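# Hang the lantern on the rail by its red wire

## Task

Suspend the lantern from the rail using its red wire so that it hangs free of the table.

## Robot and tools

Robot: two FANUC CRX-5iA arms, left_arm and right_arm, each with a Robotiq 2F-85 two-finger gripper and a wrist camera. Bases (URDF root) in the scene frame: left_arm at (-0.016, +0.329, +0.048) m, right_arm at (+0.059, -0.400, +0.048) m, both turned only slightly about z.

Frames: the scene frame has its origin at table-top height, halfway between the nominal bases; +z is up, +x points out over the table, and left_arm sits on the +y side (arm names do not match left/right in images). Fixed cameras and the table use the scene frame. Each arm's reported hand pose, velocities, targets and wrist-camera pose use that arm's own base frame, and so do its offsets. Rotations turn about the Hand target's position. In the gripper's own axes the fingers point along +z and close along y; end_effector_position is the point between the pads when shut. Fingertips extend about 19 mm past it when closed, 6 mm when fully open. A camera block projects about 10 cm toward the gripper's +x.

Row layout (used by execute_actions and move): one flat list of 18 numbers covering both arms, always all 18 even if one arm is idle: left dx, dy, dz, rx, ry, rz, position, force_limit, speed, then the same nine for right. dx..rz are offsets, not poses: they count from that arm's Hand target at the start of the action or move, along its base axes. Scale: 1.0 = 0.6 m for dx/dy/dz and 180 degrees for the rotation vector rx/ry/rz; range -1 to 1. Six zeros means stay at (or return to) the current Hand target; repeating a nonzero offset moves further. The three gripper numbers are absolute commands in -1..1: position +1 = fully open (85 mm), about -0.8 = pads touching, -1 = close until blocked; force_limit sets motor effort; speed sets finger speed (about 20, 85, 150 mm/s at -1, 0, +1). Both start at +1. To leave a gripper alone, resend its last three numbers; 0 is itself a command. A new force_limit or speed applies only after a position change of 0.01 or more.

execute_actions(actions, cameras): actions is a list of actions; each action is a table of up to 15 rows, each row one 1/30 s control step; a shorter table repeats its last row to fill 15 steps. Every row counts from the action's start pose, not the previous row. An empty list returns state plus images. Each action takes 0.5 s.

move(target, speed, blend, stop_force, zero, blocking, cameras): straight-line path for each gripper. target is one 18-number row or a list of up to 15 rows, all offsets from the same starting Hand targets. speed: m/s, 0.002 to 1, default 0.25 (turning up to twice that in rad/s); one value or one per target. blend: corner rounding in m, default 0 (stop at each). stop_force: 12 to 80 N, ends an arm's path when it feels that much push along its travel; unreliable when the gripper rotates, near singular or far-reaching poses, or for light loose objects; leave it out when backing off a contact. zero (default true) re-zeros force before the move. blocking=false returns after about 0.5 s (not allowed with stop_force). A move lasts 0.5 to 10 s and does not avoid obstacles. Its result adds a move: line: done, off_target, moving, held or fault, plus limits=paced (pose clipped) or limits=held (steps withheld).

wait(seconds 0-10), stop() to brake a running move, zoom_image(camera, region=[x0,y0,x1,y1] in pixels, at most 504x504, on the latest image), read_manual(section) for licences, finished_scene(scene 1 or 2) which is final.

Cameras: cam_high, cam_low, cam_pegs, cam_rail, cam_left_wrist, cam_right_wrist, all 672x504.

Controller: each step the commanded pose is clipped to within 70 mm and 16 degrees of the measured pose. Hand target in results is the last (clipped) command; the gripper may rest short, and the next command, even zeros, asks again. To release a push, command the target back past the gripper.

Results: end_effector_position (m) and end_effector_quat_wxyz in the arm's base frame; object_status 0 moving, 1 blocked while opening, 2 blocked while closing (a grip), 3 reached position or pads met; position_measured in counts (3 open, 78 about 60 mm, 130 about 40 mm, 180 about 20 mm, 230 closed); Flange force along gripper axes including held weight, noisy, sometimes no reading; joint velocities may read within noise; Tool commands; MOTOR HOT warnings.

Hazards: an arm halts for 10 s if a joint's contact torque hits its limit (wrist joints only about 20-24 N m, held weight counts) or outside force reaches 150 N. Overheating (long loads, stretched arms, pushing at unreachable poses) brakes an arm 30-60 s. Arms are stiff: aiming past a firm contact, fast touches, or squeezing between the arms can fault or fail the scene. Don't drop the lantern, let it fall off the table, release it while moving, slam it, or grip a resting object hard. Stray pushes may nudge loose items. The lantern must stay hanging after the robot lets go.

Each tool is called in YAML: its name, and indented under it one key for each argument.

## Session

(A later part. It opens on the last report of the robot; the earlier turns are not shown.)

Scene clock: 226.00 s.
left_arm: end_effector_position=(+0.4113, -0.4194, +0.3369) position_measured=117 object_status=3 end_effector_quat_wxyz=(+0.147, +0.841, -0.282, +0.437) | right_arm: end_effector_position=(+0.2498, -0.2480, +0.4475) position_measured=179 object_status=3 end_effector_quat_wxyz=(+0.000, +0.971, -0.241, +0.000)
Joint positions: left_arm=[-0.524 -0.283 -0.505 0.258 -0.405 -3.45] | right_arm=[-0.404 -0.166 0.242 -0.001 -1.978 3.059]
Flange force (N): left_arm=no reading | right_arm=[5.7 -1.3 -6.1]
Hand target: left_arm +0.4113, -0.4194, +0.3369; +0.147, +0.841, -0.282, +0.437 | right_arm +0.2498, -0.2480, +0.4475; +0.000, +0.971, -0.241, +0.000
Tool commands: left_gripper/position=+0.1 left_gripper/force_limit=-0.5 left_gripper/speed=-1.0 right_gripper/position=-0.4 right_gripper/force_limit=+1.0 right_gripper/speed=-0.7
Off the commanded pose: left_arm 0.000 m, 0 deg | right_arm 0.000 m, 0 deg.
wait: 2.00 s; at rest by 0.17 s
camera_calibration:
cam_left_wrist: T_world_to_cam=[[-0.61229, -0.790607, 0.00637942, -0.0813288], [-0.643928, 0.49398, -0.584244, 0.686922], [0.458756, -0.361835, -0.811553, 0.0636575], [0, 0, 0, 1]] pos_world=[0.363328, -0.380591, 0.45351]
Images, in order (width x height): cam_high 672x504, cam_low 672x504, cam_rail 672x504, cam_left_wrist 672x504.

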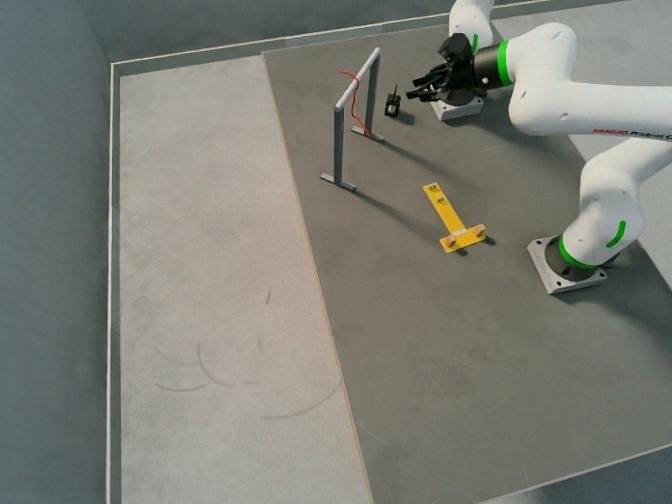

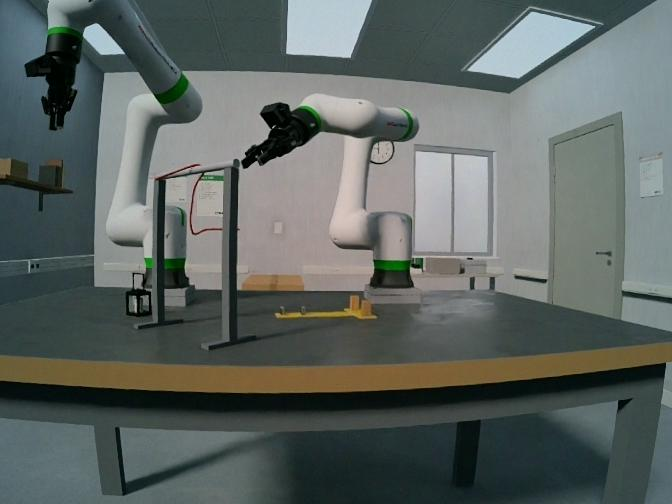

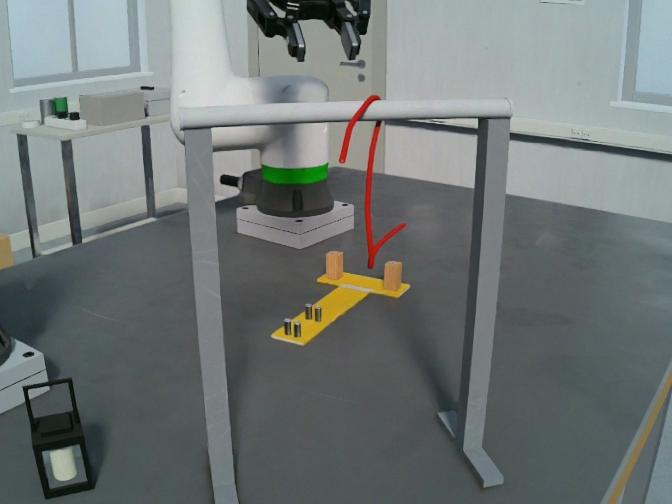

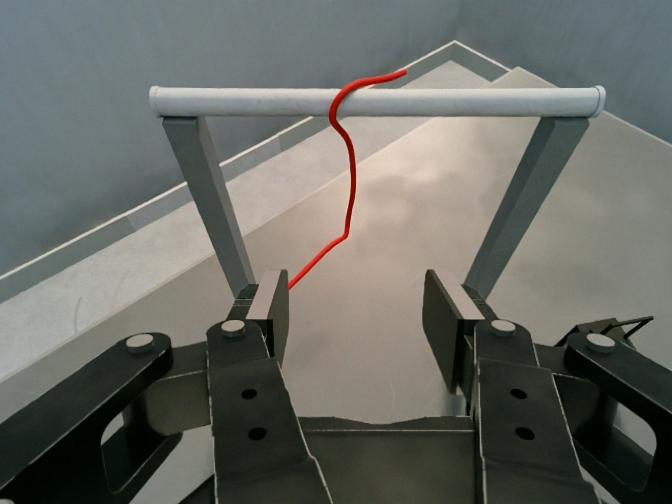

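move:
  target: [-0.22,-0.2,-0.13,0,0,-0.161,0.1,-0.5,-1,0,0,0,0,0,0,-0.4,1,-0.7]
  speed: 0.2
  cameras: ["cam_left_wrist","cam_high"]

Scene clock: 229.13 s.
left_arm: end_effector_position=(+0.2788, -0.5397, +0.2593) position_measured=117 object_status=3 end_effector_quat_wxyz=(+0.203, +0.774, -0.468, +0.377) | right_arm: end_effector_position=(+0.2498, -0.2480, +0.4475) position_measured=179 object_status=3 end_effector_quat_wxyz=(+0.000, +0.971, -0.241, +0.000)
Joint positions: left_arm=[-0.84 -0.159 -0.643 0.628 -0.261 -3.929] | right_arm=[-0.404 -0.166 0.242 -0.001 -1.978 3.059]
Flange force (N): left_arm=no reading | right_arm=[5.4 -1.9 -6.2]
Hand target: left_arm +0.2793, -0.5394, +0.2589; +0.252, +0.744, -0.484, +0.387 | right_arm +0.2498, -0.2480, +0.4475; +0.000, +0.971, -0.241, +0.000
Off the commanded pose: left_arm 0.001 m, 7 deg | right_arm 0.000 m, 0 deg.
joint sent to its limit (left arm) — joint 6 (wrist roll), lower limit. The joint targets are off in orientation, not in position.
move: off_target (left_arm)
camera_calibration:
cam_left_wrist: T_world_to_cam=[[-0.881586, -0.470967, -0.0315617, 0.000346017], [-0.387781, 0.760753, -0.520462, 0.671779], [0.269131, -0.446593, -0.853301, 0.0359084], [0, 0, 0, 1]] pos_world=[0.251144, -0.494858, 0.380287]
Images, in order (width x height): cam_high 672x504, cam_left_wrist 672x504.

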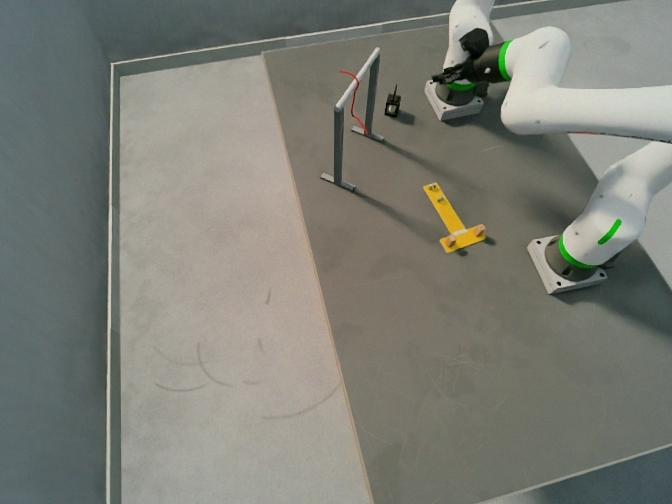

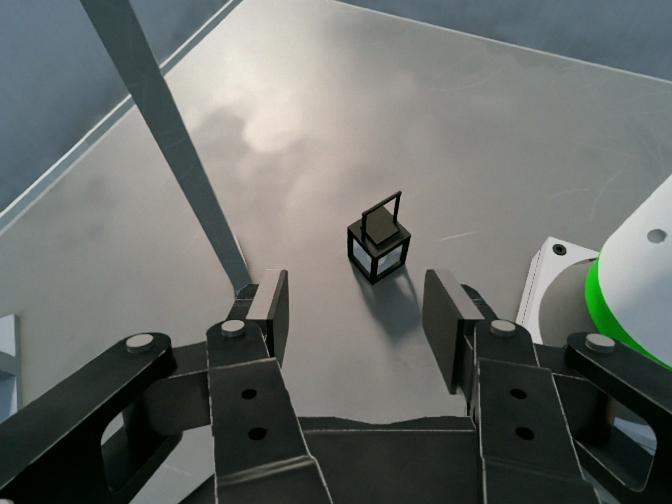

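move:
  target: [0,0.3,0.08,-0.221,0.499,0.383,0.1,-0.5,-1,0,0,0,0,0,0,-0.4,1,-0.7]
  speed: 0.8

move:
  target: [0,0,0,-0.221,0.499,0.383,0.1,-0.5,-1,-0.0188,0.3722,-0.45,0,0,-0.53,-0.1,0,-0.5]
  speed: 0.6

move:
  target: [0,0,0,-0.221,0.499,0.383,0.1,-0.5,-1,0,0,0,0,0,0,-0.1,0,-0.5]
  speed: 0.8
  cameras: ["cam_left_wrist","cam_right_wrist"]

Scene clock: 233.03 s.
left_arm: end_effector_position=(+0.2793, -0.3594, +0.3069) position_measured=117 object_status=3 end_effector_quat_wxyz=(+0.460, +0.791, +0.402, -0.025) | right_arm: end_effector_position=(+0.2498, -0.2480, +0.4475) position_measured=179 object_status=3 end_effector_quat_wxyz=(+0.000, +0.971, -0.241, +0.000)
Joint positions: left_arm=[-0.305 -0.618 -0.945 1.027 -0.8 -2.482] | right_arm=[-0.404 -0.166 0.242 -0.001 -1.978 3.059]
Flange force (N): left_arm=[-0.9 -3.3 -2.4] | right_arm=[4.8 -1.7 -6.3]
Hand target: left_arm +0.2793, -0.3594, +0.3069; +0.460, +0.791, +0.402, -0.025 | right_arm +0.2498, -0.2480, +0.4475; +0.000, +0.971, -0.241, +0.000
Off the commanded pose: left_arm 0.000 m, 0 deg | right_arm 0.000 m, 0 deg.
move: done; limits=paced

Scene clock: 235.57 s.
left_arm: end_effector_position=(+0.2793, -0.3594, +0.3069) position_measured=117 object_status=3 end_effector_quat_wxyz=(+0.209, +0.047, +0.886, -0.412) | right_arm: end_effector_position=(+0.2385, -0.0247, +0.1775) position_measured=141 object_status=3 end_effector_quat_wxyz=(+0.000, -0.475, +0.880, +0.000)
Joint positions: left_arm=[-0.305 -0.618 -0.946 1.029 -0.801 -0.389] | right_arm=[0.471 -0.587 -0.672 0.001 -1.486 0.519]
Flange force (N): left_arm=[3.5 0.7 -1.9] | right_arm=[-3.4 0.4 -4.1]
Hand target: left_arm +0.2793, -0.3594, +0.3069; +0.209, +0.047, +0.886, -0.412 | right_arm +0.2385, -0.0247, +0.1775; +0.000, -0.475, +0.880, +0.000
Off the commanded pose: left_arm 0.000 m, 0 deg | right_arm 0.000 m, 0 deg.
move: done

Scene clock: 237.80 s.
left_arm: end_effector_position=(+0.2793, -0.3594, +0.3069) position_measured=117 object_status=3 end_effector_quat_wxyz=(+0.252, +0.744, -0.483, +0.387) | right_arm: end_effector_position=(+0.2385, -0.0247, +0.1775) position_measured=141 object_status=3 end_effector_quat_wxyz=(+0.000, -0.475, +0.880, +0.000)
Joint positions: left_arm=[-0.305 -0.619 -0.946 1.029 -0.799 1.707] | right_arm=[0.471 -0.587 -0.672 0.001 -1.486 0.519]
Flange force (N): left_arm=[-2.0 2.4 -2.1] | right_arm=[-4.4 2.8 -3.4]
Hand target: left_arm +0.2793, -0.3594, +0.3069; +0.252, +0.744, -0.483, +0.387 | right_arm +0.2385, -0.0247, +0.1775; +0.000, -0.475, +0.880, +0.000
Off the commanded pose: left_arm 0.000 m, 0 deg | right_arm 0.000 m, 0 deg.
move: done; limits=paced
camera_calibration:
cam_left_wrist: T_world_to_cam=[[-0.918532, -0.395286, 0.00691711, 0.112883], [-0.324508, 0.74384, -0.584292, 0.555356], [0.225817, -0.538935, -0.811514, 0.122985], [0, 0, 0, 1]] pos_world=[0.256132, -0.302194, 0.423513]
cam_right_wrist: T_world_to_cam=[[-0.835495, 0.548355, 0.0354349, 0.214944], [0.528598, 0.784427, 0.324435, -0.147855], [0.150109, 0.289795, -0.945244, 0.268432], [0, 0, 0, 1]] pos_world=[0.217446, -0.0796749, 0.294087]
Images, in order (width x height): cam_left_wrist 672x504, cam_right_wrist 672x504.

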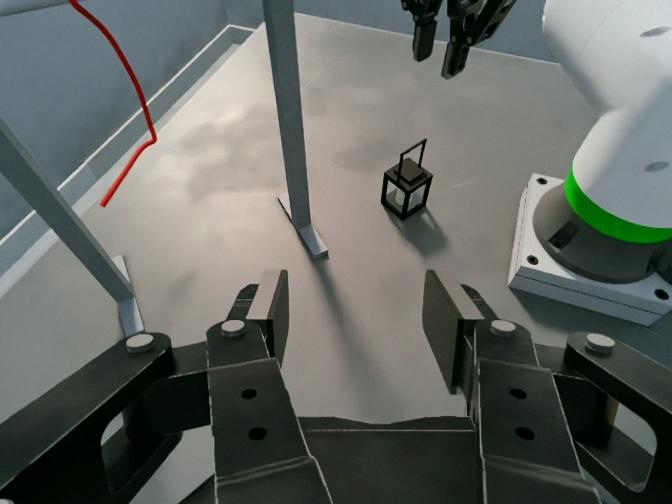

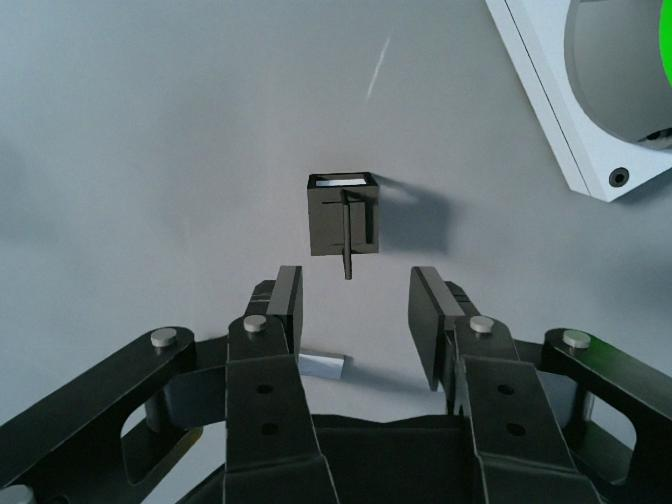

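move:
  target:
    - [0,0,0,0,0,0,0.1,-0.5,-1,0.0117,0.028,-0.1,0,0,0,-0.1,0,-0.5]
    - [0,0,0,0,0,0,0.1,-0.5,-1,0.0117,0.028,-0.209,0,0,0,-0.1,0,-0.5]
    - [0,0,0,0,0,0,0.1,-0.5,-1,0.0117,0.028,-0.209,0,0,0,-1,-0.6,-0.8]
  speed: 0.12

wait:
  seconds: 0.6
  cameras: ["cam_right_wrist"]

Scene clock: 241.10 s.
left_arm: end_effector_position=(+0.2793, -0.3594, +0.3069) position_measured=117 object_status=3 end_effector_quat_wxyz=(+0.252, +0.744, -0.483, +0.387) | right_arm: end_effector_position=(+0.2455, -0.0079, +0.0521) position_measured=224 object_status=0 end_effector_quat_wxyz=(+0.000, -0.475, +0.880, +0.000)
Joint positions: left_arm=[-0.305 -0.619 -0.946 1.029 -0.799 1.707] | right_arm=[0.527 -0.447 -0.906 0.001 -1.113 0.463]
Flange force (N): left_arm=[-2.1 2.6 -1.3] | right_arm=[-4.5 2.0 -0.9]
Hand target: left_arm +0.2793, -0.3594, +0.3069; +0.252, +0.744, -0.483, +0.387 | right_arm +0.2455, -0.0079, +0.0521; +0.000, -0.475, +0.880, +0.000
Off the commanded pose: left_arm 0.000 m, 0 deg | right_arm 0.000 m, 0 deg.
move: done

Scene clock: 241.70 s.
left_arm: end_effector_position=(+0.2793, -0.3594, +0.3069) position_measured=117 object_status=3 end_effector_quat_wxyz=(+0.252, +0.744, -0.483, +0.387) | right_arm: end_effector_position=(+0.2455, -0.0079, +0.0521) position_measured=224 object_status=2 end_effector_quat_wxyz=(+0.000, -0.475, +0.880, +0.000)
Joint positions: left_arm=[-0.305 -0.619 -0.946 1.029 -0.799 1.707] | right_arm=[0.527 -0.447 -0.906 0.001 -1.113 0.463]
Flange force (N): left_arm=[-2.5 2.7 -1.1] | right_arm=[-4.7 0.6 -0.3]
Hand target: left_arm +0.2793, -0.3594, +0.3069; +0.252, +0.744, -0.483, +0.387 | right_arm +0.2455, -0.0079, +0.0521; +0.000, -0.475, +0.880, +0.000
Tool commands: left_gripper/position=+0.1 left_gripper/force_limit=-0.5 left_gripper/speed=-1.0 right_gripper/position=-1.0 right_gripper/force_limit=-0.6 right_gripper/speed=-0.8
Off the commanded pose: left_arm 0.000 m, 0 deg | right_arm 0.000 m, 0 deg.
wait: 0.60 s; at rest by 0.17 s
camera_calibration:
cam_right_wrist: T_world_to_cam=[[-0.835507, 0.548331, 0.0355139, 0.216012], [0.528606, 0.784442, 0.324385, -0.124042], [0.150012, 0.289799, -0.945258, 0.144003], [0, 0, 0, 1]] pos_world=[0.224446, -0.0628748, 0.168686]
Images, in order (width x height): cam_right_wrist 672x504.

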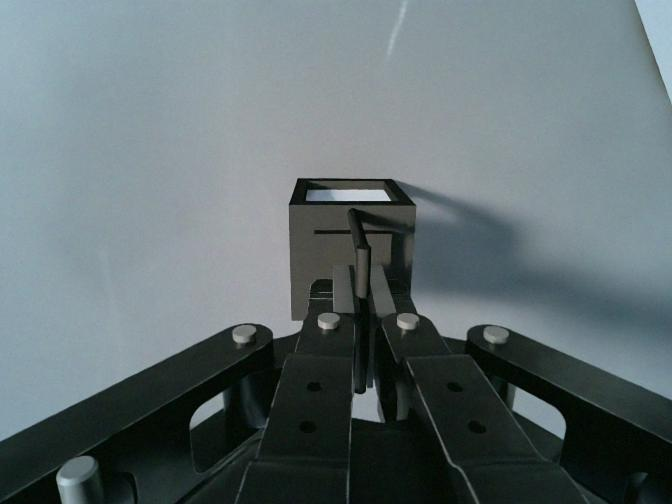

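move:
  target: [-0.1,0.4,-0.08,0,0,0,0.1,-0.5,-1,0,0,0.15,0,0,0,-1,-0.6,-0.8]
  speed: 0.2

move:
  target:
    - [0,0,0,0,0,0,0.1,-0.5,-1,0.1247,0.555,0,0,0,-0.08,-1,-0.6,-0.8]
    - [0,0,0,0,0,0,0.1,-0.5,-1,0.1247,0.555,-0.12,0,0,-0.08,-1,-0.6,-0.8]
  speed: 0.15
  cameras: ["cam_left_wrist","cam_right_wrist","cam_low"]

move:
  target: [0,0,0,0,0,0,0.1,-0.5,-1,0,0,-0.031,0,0,0,-1,-0.6,-0.8]
  speed: 0.02
  stop_force: 12

Scene clock: 244.40 s.
left_arm: end_effector_position=(+0.2559, -0.1636, +0.2560) position_measured=117 object_status=3 end_effector_quat_wxyz=(+0.252, +0.750, -0.485, +0.372) | right_arm: end_effector_position=(+0.2455, -0.0079, +0.1421) position_measured=224 object_status=2 end_effector_quat_wxyz=(+0.000, -0.475, +0.880, +0.000)
Joint positions: left_arm=[0.976 -0.802 -1.073 0.772 -1.834 1.014] | right_arm=[0.527 -0.549 -0.737 0.001 -1.383 0.463]
Flange force (N): left_arm=no reading | right_arm=[-4.3 1.5 -1.2]
Hand target: left_arm +0.2559, -0.1636, +0.2560; +0.252, +0.750, -0.485, +0.372 (not the last commanded pose) | right_arm +0.2455, -0.0079, +0.1421; +0.000, -0.475, +0.880, +0.000
Off the commanded pose: left_arm 0.057 m, 2 deg | right_arm 0.000 m, 0 deg.
led back after a hold (left arm): the arm was led back toward your command in small steps, so it may still be short of it.
move: held (left_arm; a check stopped the path); limits=paced,held
pose unreachable (left arm): on one or more control steps of this call, first in action 0 (counted from 0), this arm could not follow its commanded pose, so it was not sent that pose on those steps. It may still have moved: this result reports where it is.
cause: moving toward the commanded pose would bring two parts of the arm too close to each other (its gripper and another part of the arm, with joints 3 (elbow) to 6 (wrist roll) between them, 24 mm apart when it was first held).

Scene clock: 247.83 s.
left_arm: end_effector_position=(+0.2559, -0.1636, +0.2560) position_measured=117 object_status=3 end_effector_quat_wxyz=(+0.252, +0.750, -0.485, +0.372) | right_arm: end_effector_position=(+0.3202, +0.3252, +0.0701) position_measured=224 object_status=2 end_effector_quat_wxyz=(+0.000, -0.361, +0.933, +0.000)
Joint positions: left_arm=[0.976 -0.802 -1.073 0.773 -1.834 1.014] | right_arm=[1.082 0.15 -0.355 0 -1.067 -0.343]
Flange force (N): left_arm=no reading | right_arm=[-8.0 2.6 1.2]
Hand target: left_arm +0.2559, -0.1636, +0.2560; +0.252, +0.750, -0.485, +0.372 | right_arm +0.3203, +0.3251, +0.0701; +0.000, -0.361, +0.933, +0.000
Off the commanded pose: left_arm 0.000 m, 0 deg | right_arm 0.000 m, 0 deg.
move: done
camera_calibration:
cam_left_wrist: T_world_to_cam=[[-0.919516, -0.392349, 0.023495, 0.165585], [-0.336831, 0.755776, -0.561557, 0.37176], [0.20257, -0.524275, -0.827104, 0.204846], [0, 0, 0, 1]] pos_world=[0.235983, -0.108605, 0.374304]
cam_right_wrist: T_world_to_cam=[[-0.672846, 0.73892, 0.0357192, -0.0187985], [0.707164, 0.628249, 0.324381, -0.437044], [0.217251, 0.243518, -0.945252, 0.0468076], [0, 0, 0, 1]] pos_world=[0.286244, 0.277065, 0.186685]
Images, in order (width x height): cam_low 672x504, cam_left_wrist 672x504, cam_right_wrist 672x504.

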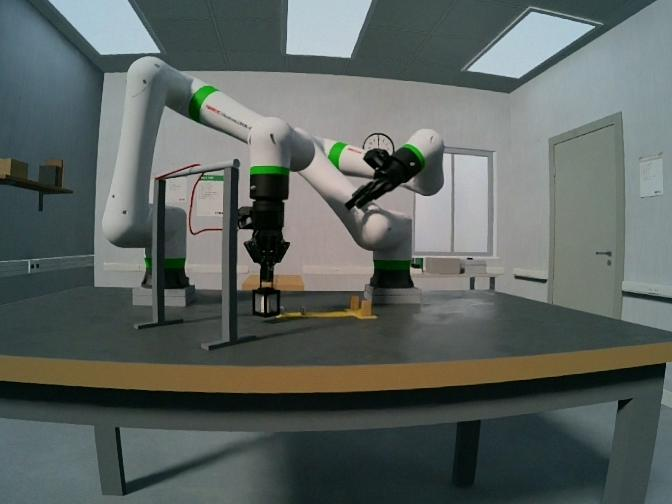

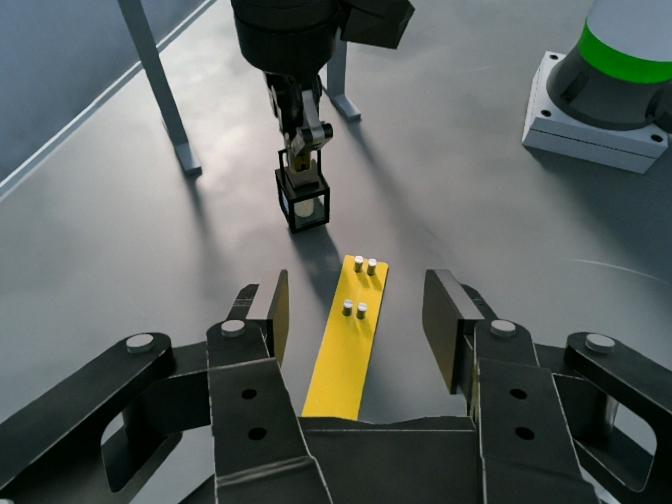

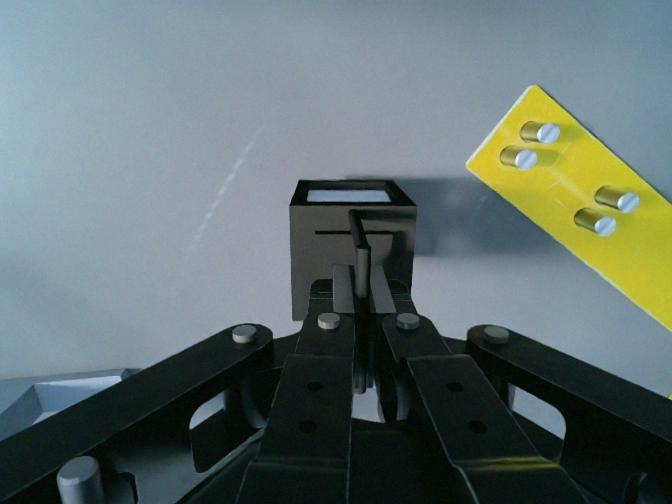

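Scene clock: 249.40 s.
left_arm: end_effector_position=(+0.2559, -0.1636, +0.2560) position_measured=117 object_status=3 end_effector_quat_wxyz=(+0.252, +0.750, -0.485, +0.372) | right_arm: end_effector_position=(+0.3205, +0.3252, +0.0519) position_measured=224 object_status=2 end_effector_quat_wxyz=(+0.000, -0.361, +0.932, +0.000)
Joint positions: left_arm=[0.976 -0.802 -1.073 0.773 -1.834 1.014] | right_arm=[1.082 0.174 -0.376 0.001 -1.022 -0.343]
Flange force (N): left_arm=no reading | right_arm=[-2.8 2.2 -15.4]
Hand target: left_arm +0.2559, -0.1636, +0.2560; +0.252, +0.750, -0.485, +0.372 | right_arm +0.3204, +0.3252, +0.0519; +0.000, -0.361, +0.932, +0.000
Off the commanded pose: left_arm 0.000 m, 0 deg | right_arm 0.000 m, 0 deg.
move: contact (right_arm)

move:
  target:
    - [0,0,0,0,0,0,0.1,-0.5,-1,0,0,0,0,0,0,-0.5,-0.6,-0.8]
    - [0,0,0,0,0,0,0.1,-0.5,-1,0,0,0.25,0,0,0,-0.5,-0.6,-0.8]
    - [0,0,0,0,0,0,0.1,-0.5,-1,-0.1,-0.4,0.55,0,0,0,-0.5,-0.6,-0.8]
    - [0,0,0,0,0,0,0.1,-0.5,-1,-0.14,-0.95,0.65,0,0,0,-0.5,-0.6,-0.8]
  speed: [0.1,0.1,0.3,0.3]

move:
  target: [0.023,-0.16,-0.12,-0.03,-0.027,0.1335,0.6,-0.5,-0.5,0,0,0,0,0,0,-0.5,-0.6,-0.8]
  speed: 0.2
  cameras: ["cam_left_wrist","cam_low"]

Scene clock: 255.57 s.
left_arm: end_effector_position=(+0.2559, -0.1636, +0.2560) position_measured=117 object_status=3 end_effector_quat_wxyz=(+0.252, +0.750, -0.485, +0.372) | right_arm: end_effector_position=(+0.2364, -0.2448, +0.4419) position_measured=192 object_status=3 end_effector_quat_wxyz=(+0.000, -0.361, +0.932, +0.000)
Joint positions: left_arm=[0.976 -0.802 -1.073 0.773 -1.834 1.014] | right_arm=[-0.41 -0.201 0.199 0.001 -1.97 1.15]
Flange force (N): left_arm=no reading | right_arm=[-2.5 -4.2 -5.4]
Hand target: left_arm +0.2559, -0.1636, +0.2560; +0.252, +0.750, -0.485, +0.372 | right_arm +0.2364, -0.2448, +0.4419; +0.000, -0.361, +0.932, +0.000
Off the commanded pose: left_arm 0.000 m, 0 deg | right_arm 0.000 m, 0 deg.
move: done

Scene clock: 258.77 s.
left_arm: end_effector_position=(+0.2698, -0.2605, +0.1849) position_measured=53 object_status=3 end_effector_quat_wxyz=(+0.104, +0.858, -0.300, +0.404) | right_arm: end_effector_position=(+0.2364, -0.2448, +0.4419) position_measured=192 object_status=3 end_effector_quat_wxyz=(+0.000, -0.361, +0.932, +0.000)
Joint positions: left_arm=[-0.203 -0.964 -1.186 0.533 -0.594 2.343] | right_arm=[-0.41 -0.201 0.199 0.001 -1.97 1.15]
Flange force (N): left_arm=no reading | right_arm=[-3.9 -3.0 -5.7]
Hand target: left_arm +0.2697, -0.2596, +0.1840; +0.183, +0.806, -0.310, +0.470 | right_arm +0.2364, -0.2448, +0.4419; +0.000, -0.361, +0.932, +0.000
Off the commanded pose: left_arm 0.001 m, 13 deg | right_arm 0.000 m, 0 deg.
joint sent to its limit (left arm) — joint 3 (elbow), lower limit, where the elbow is as bent as it goes. The joint targets are off in orientation, not in position.
move: off_target (left_arm); limits=paced
camera_calibration:
cam_left_wrist: T_world_to_cam=[[-0.607338, -0.792403, -0.0569097, -0.0314437], [-0.670646, 0.549781, -0.497971, 0.434348], [0.425881, -0.264271, -0.865324, 0.106999], [0, 0, 0, 1]] pos_world=[0.226628, -0.235436, 0.307092]
Images, in order (width x height): cam_low 672x504, cam_left_wrist 672x504.

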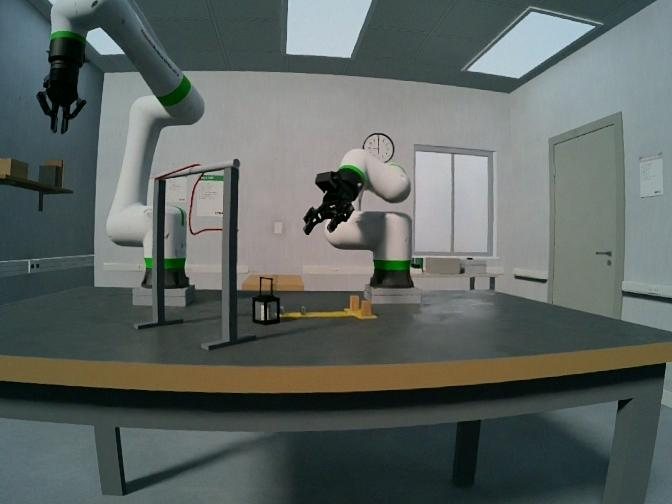

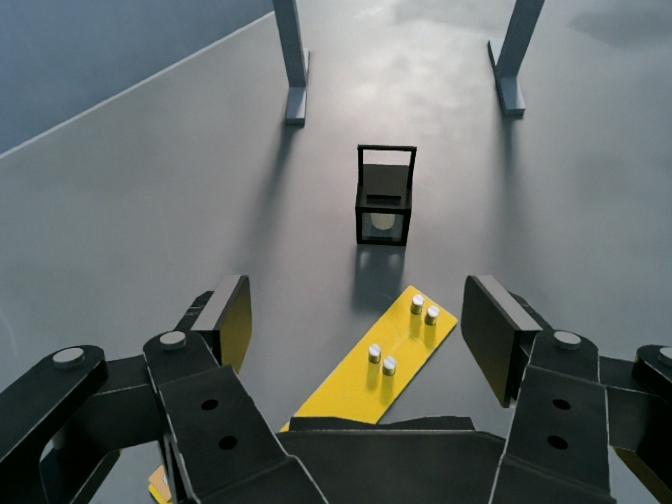

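move:
  target: [0.109,-0.129,-0.245,0,0,0,0.7,-0.5,-0.5,0,0,0,0,0,0,-0.5,-0.6,-0.8]
  speed: 0.15

move:
  target: [0.103,-0.1,-0.083,0,0,0,0.7,-0.5,-0.5,0,0,0,0,0,0,-0.5,-0.6,-0.8]
  speed: 0.08
  cameras: ["cam_left_wrist","cam_pegs"]

Scene clock: 261.97 s.
left_arm: end_effector_position=(+0.3351, -0.3370, +0.0370) position_measured=41 object_status=3 end_effector_quat_wxyz=(+0.183, +0.806, -0.310, +0.470) | right_arm: end_effector_position=(+0.2364, -0.2448, +0.4419) position_measured=192 object_status=3 end_effector_quat_wxyz=(+0.000, -0.361, +0.932, +0.000)
Joint positions: left_arm=[-0.345 0.023 -0.96 -0.701 0.545 3.569] | right_arm=[-0.41 -0.201 0.199 0.001 -1.97 1.15]
Flange force (N): left_arm=no reading | right_arm=[-3.9 -3.9 -5.8]
Hand target: left_arm +0.3351, -0.3370, +0.0370; +0.183, +0.806, -0.310, +0.470 | right_arm +0.2364, -0.2448, +0.4419; +0.000, -0.361, +0.932, +0.000
Off the commanded pose: left_arm 0.000 m, 0 deg | right_arm 0.000 m, 0 deg.
move: done; limits=paced

Scene clock: 263.60 s.
left_arm: end_effector_position=(+0.3969, -0.3970, -0.0128) position_measured=41 object_status=3 end_effector_quat_wxyz=(+0.183, +0.806, -0.310, +0.470) | right_arm: end_effector_position=(+0.2364, -0.2448, +0.4419) position_measured=192 object_status=3 end_effector_quat_wxyz=(+0.000, -0.361, +0.932, +0.000)
Joint positions: left_arm=[-0.412 0.405 -0.796 -0.442 0.712 3.324] | right_arm=[-0.41 -0.201 0.199 0.001 -1.97 1.15]
Flange force (N): left_arm=[5.3 -0.5 -3.5] | right_arm=[-3.4 -3.3 -5.4]
Hand target: left_arm +0.3969, -0.3970, -0.0128; +0.183, +0.806, -0.310, +0.470 | right_arm +0.2364, -0.2448, +0.4419; +0.000, -0.361, +0.932, +0.000
Off the commanded pose: left_arm 0.000 m, 0 deg | right_arm 0.000 m, 0 deg.
move: done
camera_calibration:
cam_left_wrist: T_world_to_cam=[[-0.681246, -0.732008, 0.00828247, -0.0195828], [-0.553386, 0.507538, -0.66043, 0.430801], [0.479237, -0.454499, -0.750842, -0.249528], [0, 0, 0, 1]] pos_world=[0.344642, -0.346393, 0.0973199]
Images, in order (width x height): cam_pegs 672x504, cam_left_wrist 672x504.

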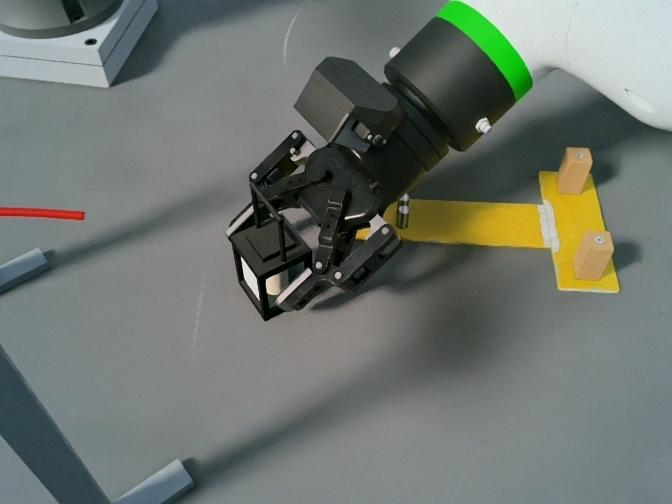

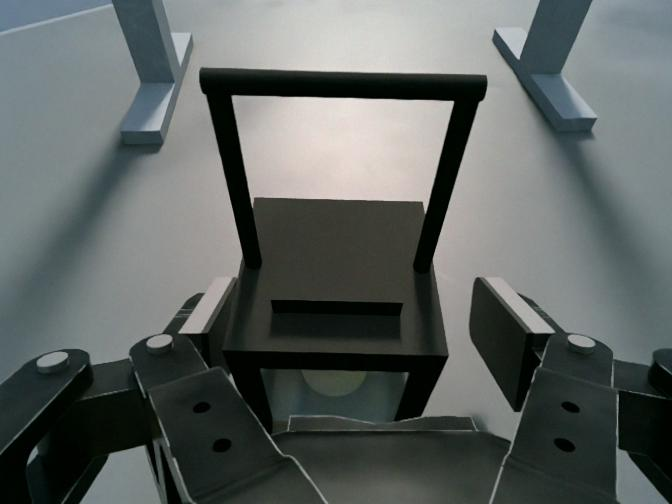

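move:
  target:
    - [0.0046,0.0048,0,0,0,0,0.7,-0.5,-0.5,0,0,0,0,0,0,-0.5,-0.6,-0.8]
    - [0.0046,0.0048,0,0,0,0,-1,-0.6,-1,0,0,0,0,0,0,-0.5,-0.6,-0.8]
  speed: 0.03

wait:
  seconds: 1

move:
  target: [0,0,0.15,0,0,0,-1,-0.6,-1,0,0,0,0,0,0,-0.5,-0.6,-0.8]
  speed: 0.06
  cameras: ["cam_left_wrist","cam_low"]

Scene clock: 266.37 s.
left_arm: end_effector_position=(+0.3997, -0.3941, -0.0128) position_measured=118 object_status=0 end_effector_quat_wxyz=(+0.183, +0.806, -0.310, +0.470) | right_arm: end_effector_position=(+0.2364, -0.2448, +0.4419) position_measured=192 object_status=3 end_effector_quat_wxyz=(+0.000, -0.361, +0.932, +0.000)
Joint positions: left_arm=[-0.401 0.404 -0.791 -0.459 0.709 3.333] | right_arm=[-0.41 -0.201 0.199 0.001 -1.97 1.15]
Flange force (N): left_arm=[8.6 -1.2 -9.6] | right_arm=[-3.4 -4.0 -5.4]
Hand target: left_arm +0.3996, -0.3941, -0.0128; +0.183, +0.806, -0.310, +0.470 | right_arm +0.2364, -0.2448, +0.4419; +0.000, -0.361, +0.932, +0.000
Off the commanded pose: left_arm 0.000 m, 0 deg | right_arm 0.000 m, 0 deg.
move: done

Scene clock: 267.37 s.
left_arm: end_effector_position=(+0.3997, -0.3941, -0.0128) position_measured=118 object_status=2 end_effector_quat_wxyz=(+0.183, +0.806, -0.310, +0.470) | right_arm: end_effector_position=(+0.2364, -0.2448, +0.4419) position_measured=192 object_status=3 end_effector_quat_wxyz=(+0.000, -0.361, +0.932, +0.000)
Joint positions: left_arm=[-0.401 0.404 -0.791 -0.459 0.709 3.333] | right_arm=[-0.41 -0.201 0.199 0.001 -1.97 1.15]
Flange force (N): left_arm=[8.0 -0.6 -8.3] | right_arm=[-3.8 -3.9 -5.8]
Hand target: left_arm +0.3996, -0.3941, -0.0128; +0.183, +0.806, -0.310, +0.470 | right_arm +0.2364, -0.2448, +0.4419; +0.000, -0.361, +0.932, +0.000
Tool commands: left_gripper/position=-1.0 left_gripper/force_limit=-0.6 left_gripper/speed=-1.0 right_gripper/position=-0.5 right_gripper/force_limit=-0.6 right_gripper/speed=-0.8
Off the commanded pose: left_arm 0.000 m, 0 deg | right_arm 0.000 m, 0 deg.
wait: 1.00 s; at rest by 0.17 s

Scene clock: 269.40 s.
left_arm: end_effector_position=(+0.3996, -0.3941, +0.0772) position_measured=118 object_status=2 end_effector_quat_wxyz=(+0.183, +0.806, -0.310, +0.470) | right_arm: end_effector_position=(+0.2364, -0.2448, +0.4419) position_measured=192 object_status=3 end_effector_quat_wxyz=(+0.000, -0.361, +0.932, +0.000)
Joint positions: left_arm=[-0.483 0.066 -0.703 -0.758 0.326 3.748] | right_arm=[-0.41 -0.201 0.199 0.001 -1.97 1.15]
Flange force (N): left_arm=no reading | right_arm=[-3.3 -3.2 -5.1]
Hand target: left_arm +0.3996, -0.3941, +0.0772; +0.183, +0.806, -0.310, +0.470 | right_arm +0.2364, -0.2448, +0.4419; +0.000, -0.361, +0.932, +0.000
Off the commanded pose: left_arm 0.000 m, 0 deg | right_arm 0.000 m, 0 deg.
move: done
camera_calibration:
cam_left_wrist: T_world_to_cam=[[-0.681173, -0.732076, 0.00827939, -0.0164142], [-0.553409, 0.50746, -0.660471, 0.490251], [0.479313, -0.454477, -0.750806, -0.181955], [0, 0, 0, 1]] pos_world=[0.347342, -0.343494, 0.18732]
Images, in order (width x height): cam_low 672x504, cam_left_wrist 672x504.

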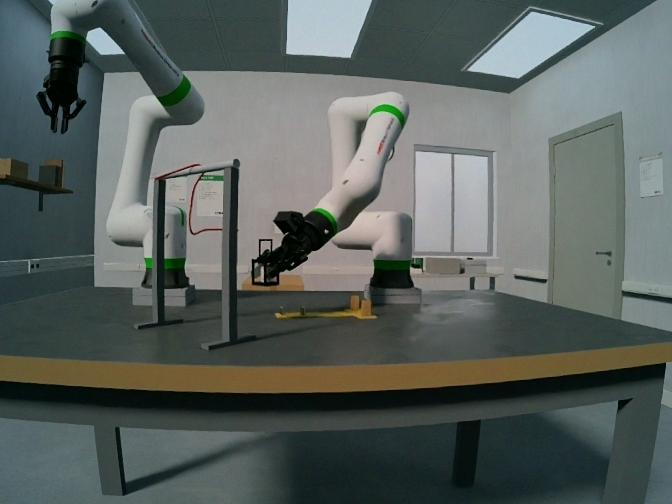

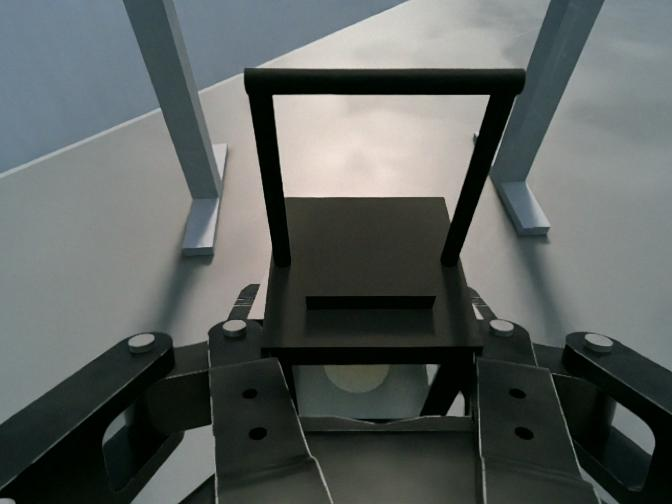

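move:
  target: [0.05,0.04,0.07,0,0,0,-1,-0.6,-1,0,0,0,0,0,0,-0.5,-0.6,-0.8]
  speed: 0.12
  cameras: ["cam_left_wrist","cam_low","cam_rail"]

zoom_image:
  camera: "cam_low"
  region: [140, 140, 340, 300]

Scene clock: 270.60 s.
left_arm: end_effector_position=(+0.4295, -0.3705, +0.1185) position_measured=118 object_status=2 end_effector_quat_wxyz=(+0.171, +0.796, -0.299, +0.498) | right_arm: end_effector_position=(+0.2364, -0.2448, +0.4419) position_measured=192 object_status=3 end_effector_quat_wxyz=(+0.000, -0.361, +0.932, +0.000)
Joint positions: left_arm=[-0.461 -0.023 -0.651 -0.931 0.255 3.925] | right_arm=[-0.41 -0.201 0.199 0.001 -1.97 1.15]
Flange force (N): left_arm=no reading | right_arm=[-3.4 -3.7 -5.8]
Hand target: left_arm +0.4296, -0.3701, +0.1192; +0.183, +0.806, -0.310, +0.470 | right_arm +0.2364, -0.2448, +0.4419; +0.000, -0.361, +0.932, +0.000
Off the commanded pose: left_arm 0.001 m, 4 deg | right_arm 0.000 m, 0 deg.
joint sent to its limit (left arm) — joint 6 (wrist roll), upper limit. The joint targets are off in orientation, not in position.
move: off_target (left_arm)
camera_calibration:
cam_left_wrist: T_world_to_cam=[[-0.655171, -0.755174, -0.0215009, 0.00457726], [-0.531174, 0.480698, -0.697699, 0.50702], [0.53722, -0.445691, -0.716068, -0.180267], [0, 0, 0, 1]] pos_world=[0.369158, -0.32061, 0.224762]
Images, in order (width x height): cam_low 672x504, cam_rail 672x504, cam_left_wrist 672x504.

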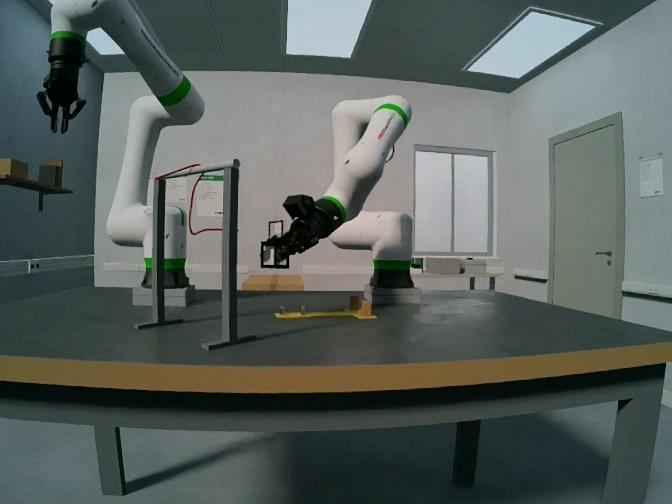

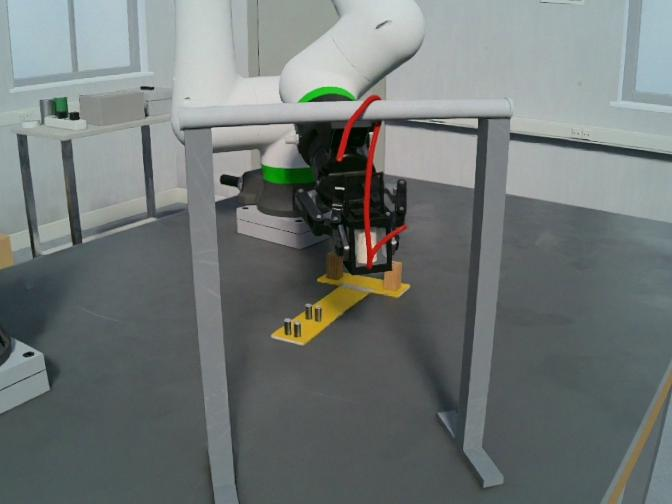

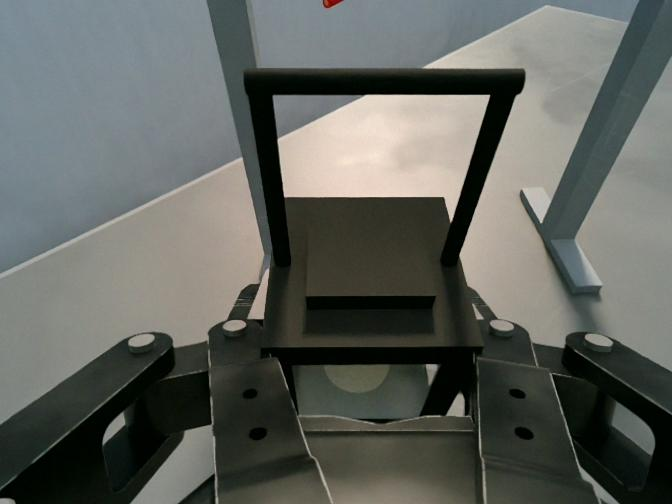

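Scaled by 2.520 from the camera's 672x504 image, which has a finer 960x720 frame.

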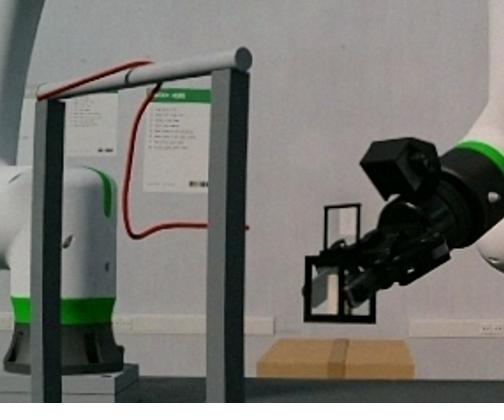

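move:
  target: [0.01,-0.02,0.05,0,0,0.1,-1,-0.6,-1,0,0,0,0,0,0,-0.5,-0.6,-0.8]
  speed: 0.15
  cameras: ["cam_left_wrist"]

Scene clock: 272.50 s.
left_arm: end_effector_position=(+0.4361, -0.3814, +0.1496) position_measured=118 object_status=2 end_effector_quat_wxyz=(+0.138, +0.849, -0.202, +0.469) | right_arm: end_effector_position=(+0.2364, -0.2448, +0.4419) position_measured=192 object_status=3 end_effector_quat_wxyz=(+0.000, -0.361, +0.932, +0.000)
Joint positions: left_arm=[-0.496 -0.073 -0.675 -0.36 0.056 3.541] | right_arm=[-0.41 -0.201 0.199 0.001 -1.97 1.15]
Flange force (N): left_arm=no reading | right_arm=[-3.5 -4.0 -5.8]
Hand target: left_arm +0.4356, -0.3821, +0.1492; +0.107, +0.845, -0.181, +0.493 | right_arm +0.2364, -0.2448, +0.4419; +0.000, -0.361, +0.932, +0.000
Off the commanded pose: left_arm 0.001 m, 5 deg | right_arm 0.000 m, 0 deg.
move: off_target (left_arm)
camera_calibration:
cam_left_wrist: T_world_to_cam=[[-0.482006, -0.874707, 0.050584, -0.130507], [-0.693101, 0.345342, -0.632732, 0.546757], [0.535986, -0.34004, -0.772717, -0.11718], [0, 0, 0, 1]] pos_world=[0.37886, -0.34282, 0.262005]
Images, in order (width x height): cam_left_wrist 672x504.

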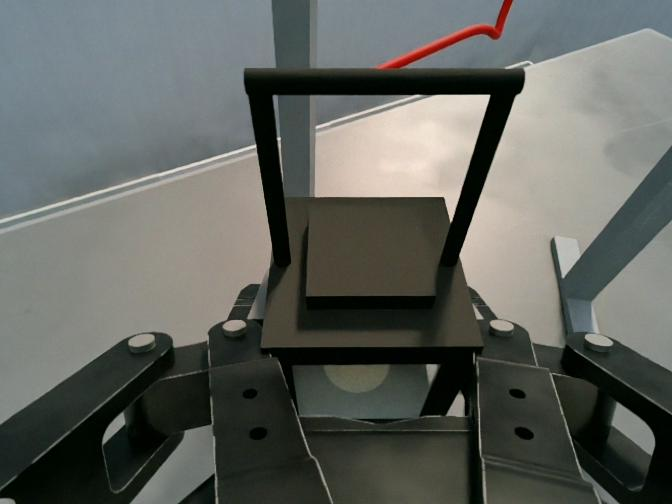

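move:
  target:
    - [0.06,-0.0525,-0.03,0,0,0,-1,-0.6,-1,0,0,0,0,0,0,-0.5,-0.6,-0.8]
  speed: 0.06
  cameras: ["cam_left_wrist","cam_low","cam_rail","cam_pegs"]

zoom_image:
  camera: "cam_low"
  region: [140, 140, 340, 300]

zoom_image:
  camera: "cam_rail"
  region: [270, 120, 470, 280]

Scene clock: 275.37 s.
left_arm: end_effector_position=(+0.4717, -0.4136, +0.1312) position_measured=118 object_status=2 end_effector_quat_wxyz=(+0.107, +0.845, -0.181, +0.493) | right_arm: end_effector_position=(+0.2364, -0.2448, +0.4419) position_measured=192 object_status=3 end_effector_quat_wxyz=(+0.000, -0.361, +0.932, +0.000)
Joint positions: left_arm=[-0.608 0.124 -0.783 0.403 0.415 2.864] | right_arm=[-0.41 -0.201 0.199 0.001 -1.97 1.15]
Flange force (N): left_arm=no reading | right_arm=[-3.4 -4.0 -5.4]
Hand target: left_arm +0.4716, -0.4136, +0.1312; +0.107, +0.845, -0.181, +0.493 | right_arm +0.2364, -0.2448, +0.4419; +0.000, -0.361, +0.932, +0.000
Off the commanded pose: left_arm 0.000 m, 0 deg | right_arm 0.000 m, 0 deg.
move: done
camera_calibration:
cam_left_wrist: T_world_to_cam=[[-0.421784, -0.906658, 0.00836264, -0.176646], [-0.683141, 0.311711, -0.66042, 0.555949], [0.596168, -0.284267, -0.75085, -0.169563], [0, 0, 0, 1]] pos_world=[0.406374, -0.381654, 0.24132]
Images, in order (width x height): cam_low 672x504, cam_pegs 672x504, cam_rail 672x504, cam_left_wrist 672x504.

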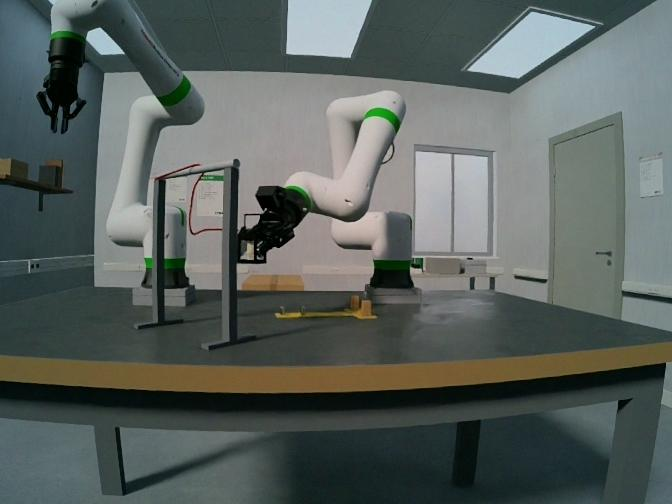

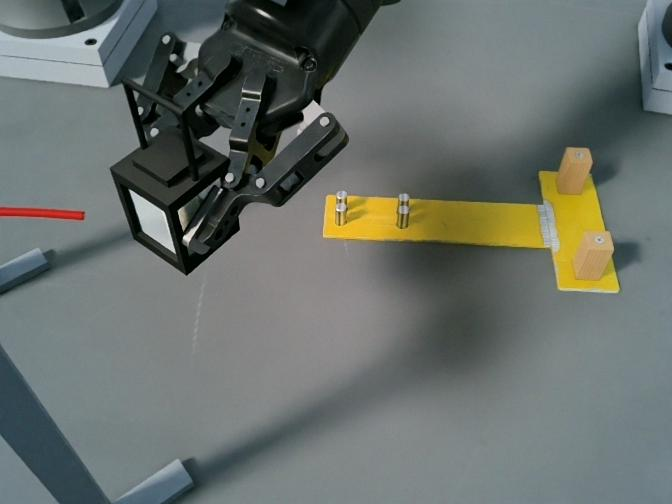

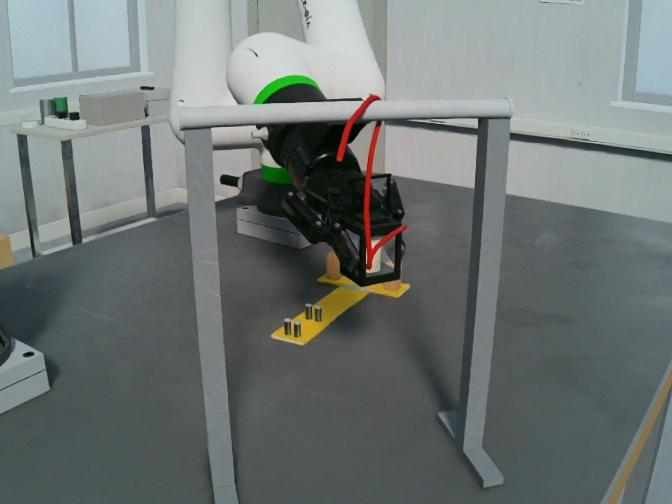

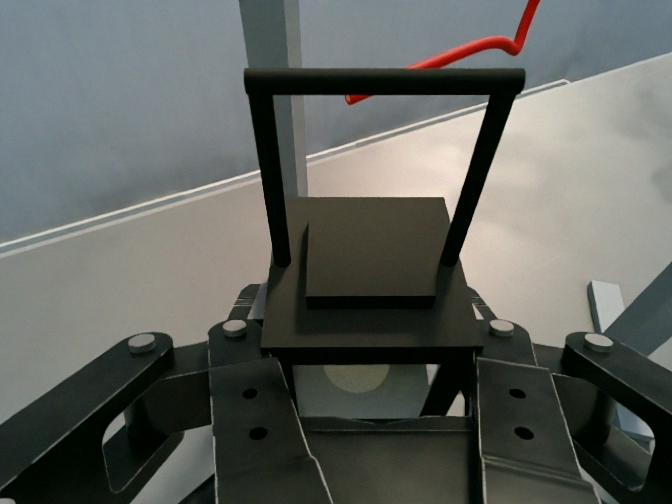

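Scaled by 2.520 from the camera's 672x504 image, which has a finer 960x720 frame.

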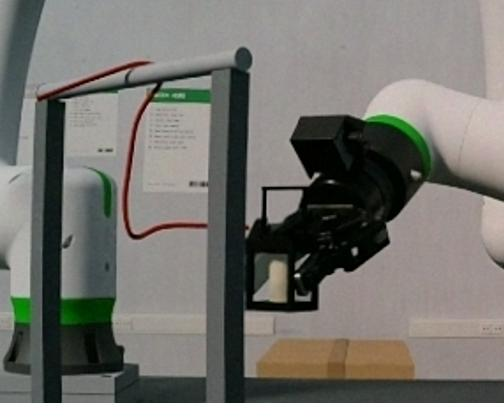

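Scaled by 2.520 from the camera's 672x504 image, which has a finer 960x720 frame.

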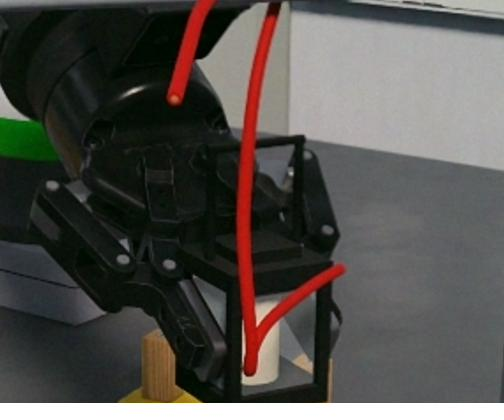

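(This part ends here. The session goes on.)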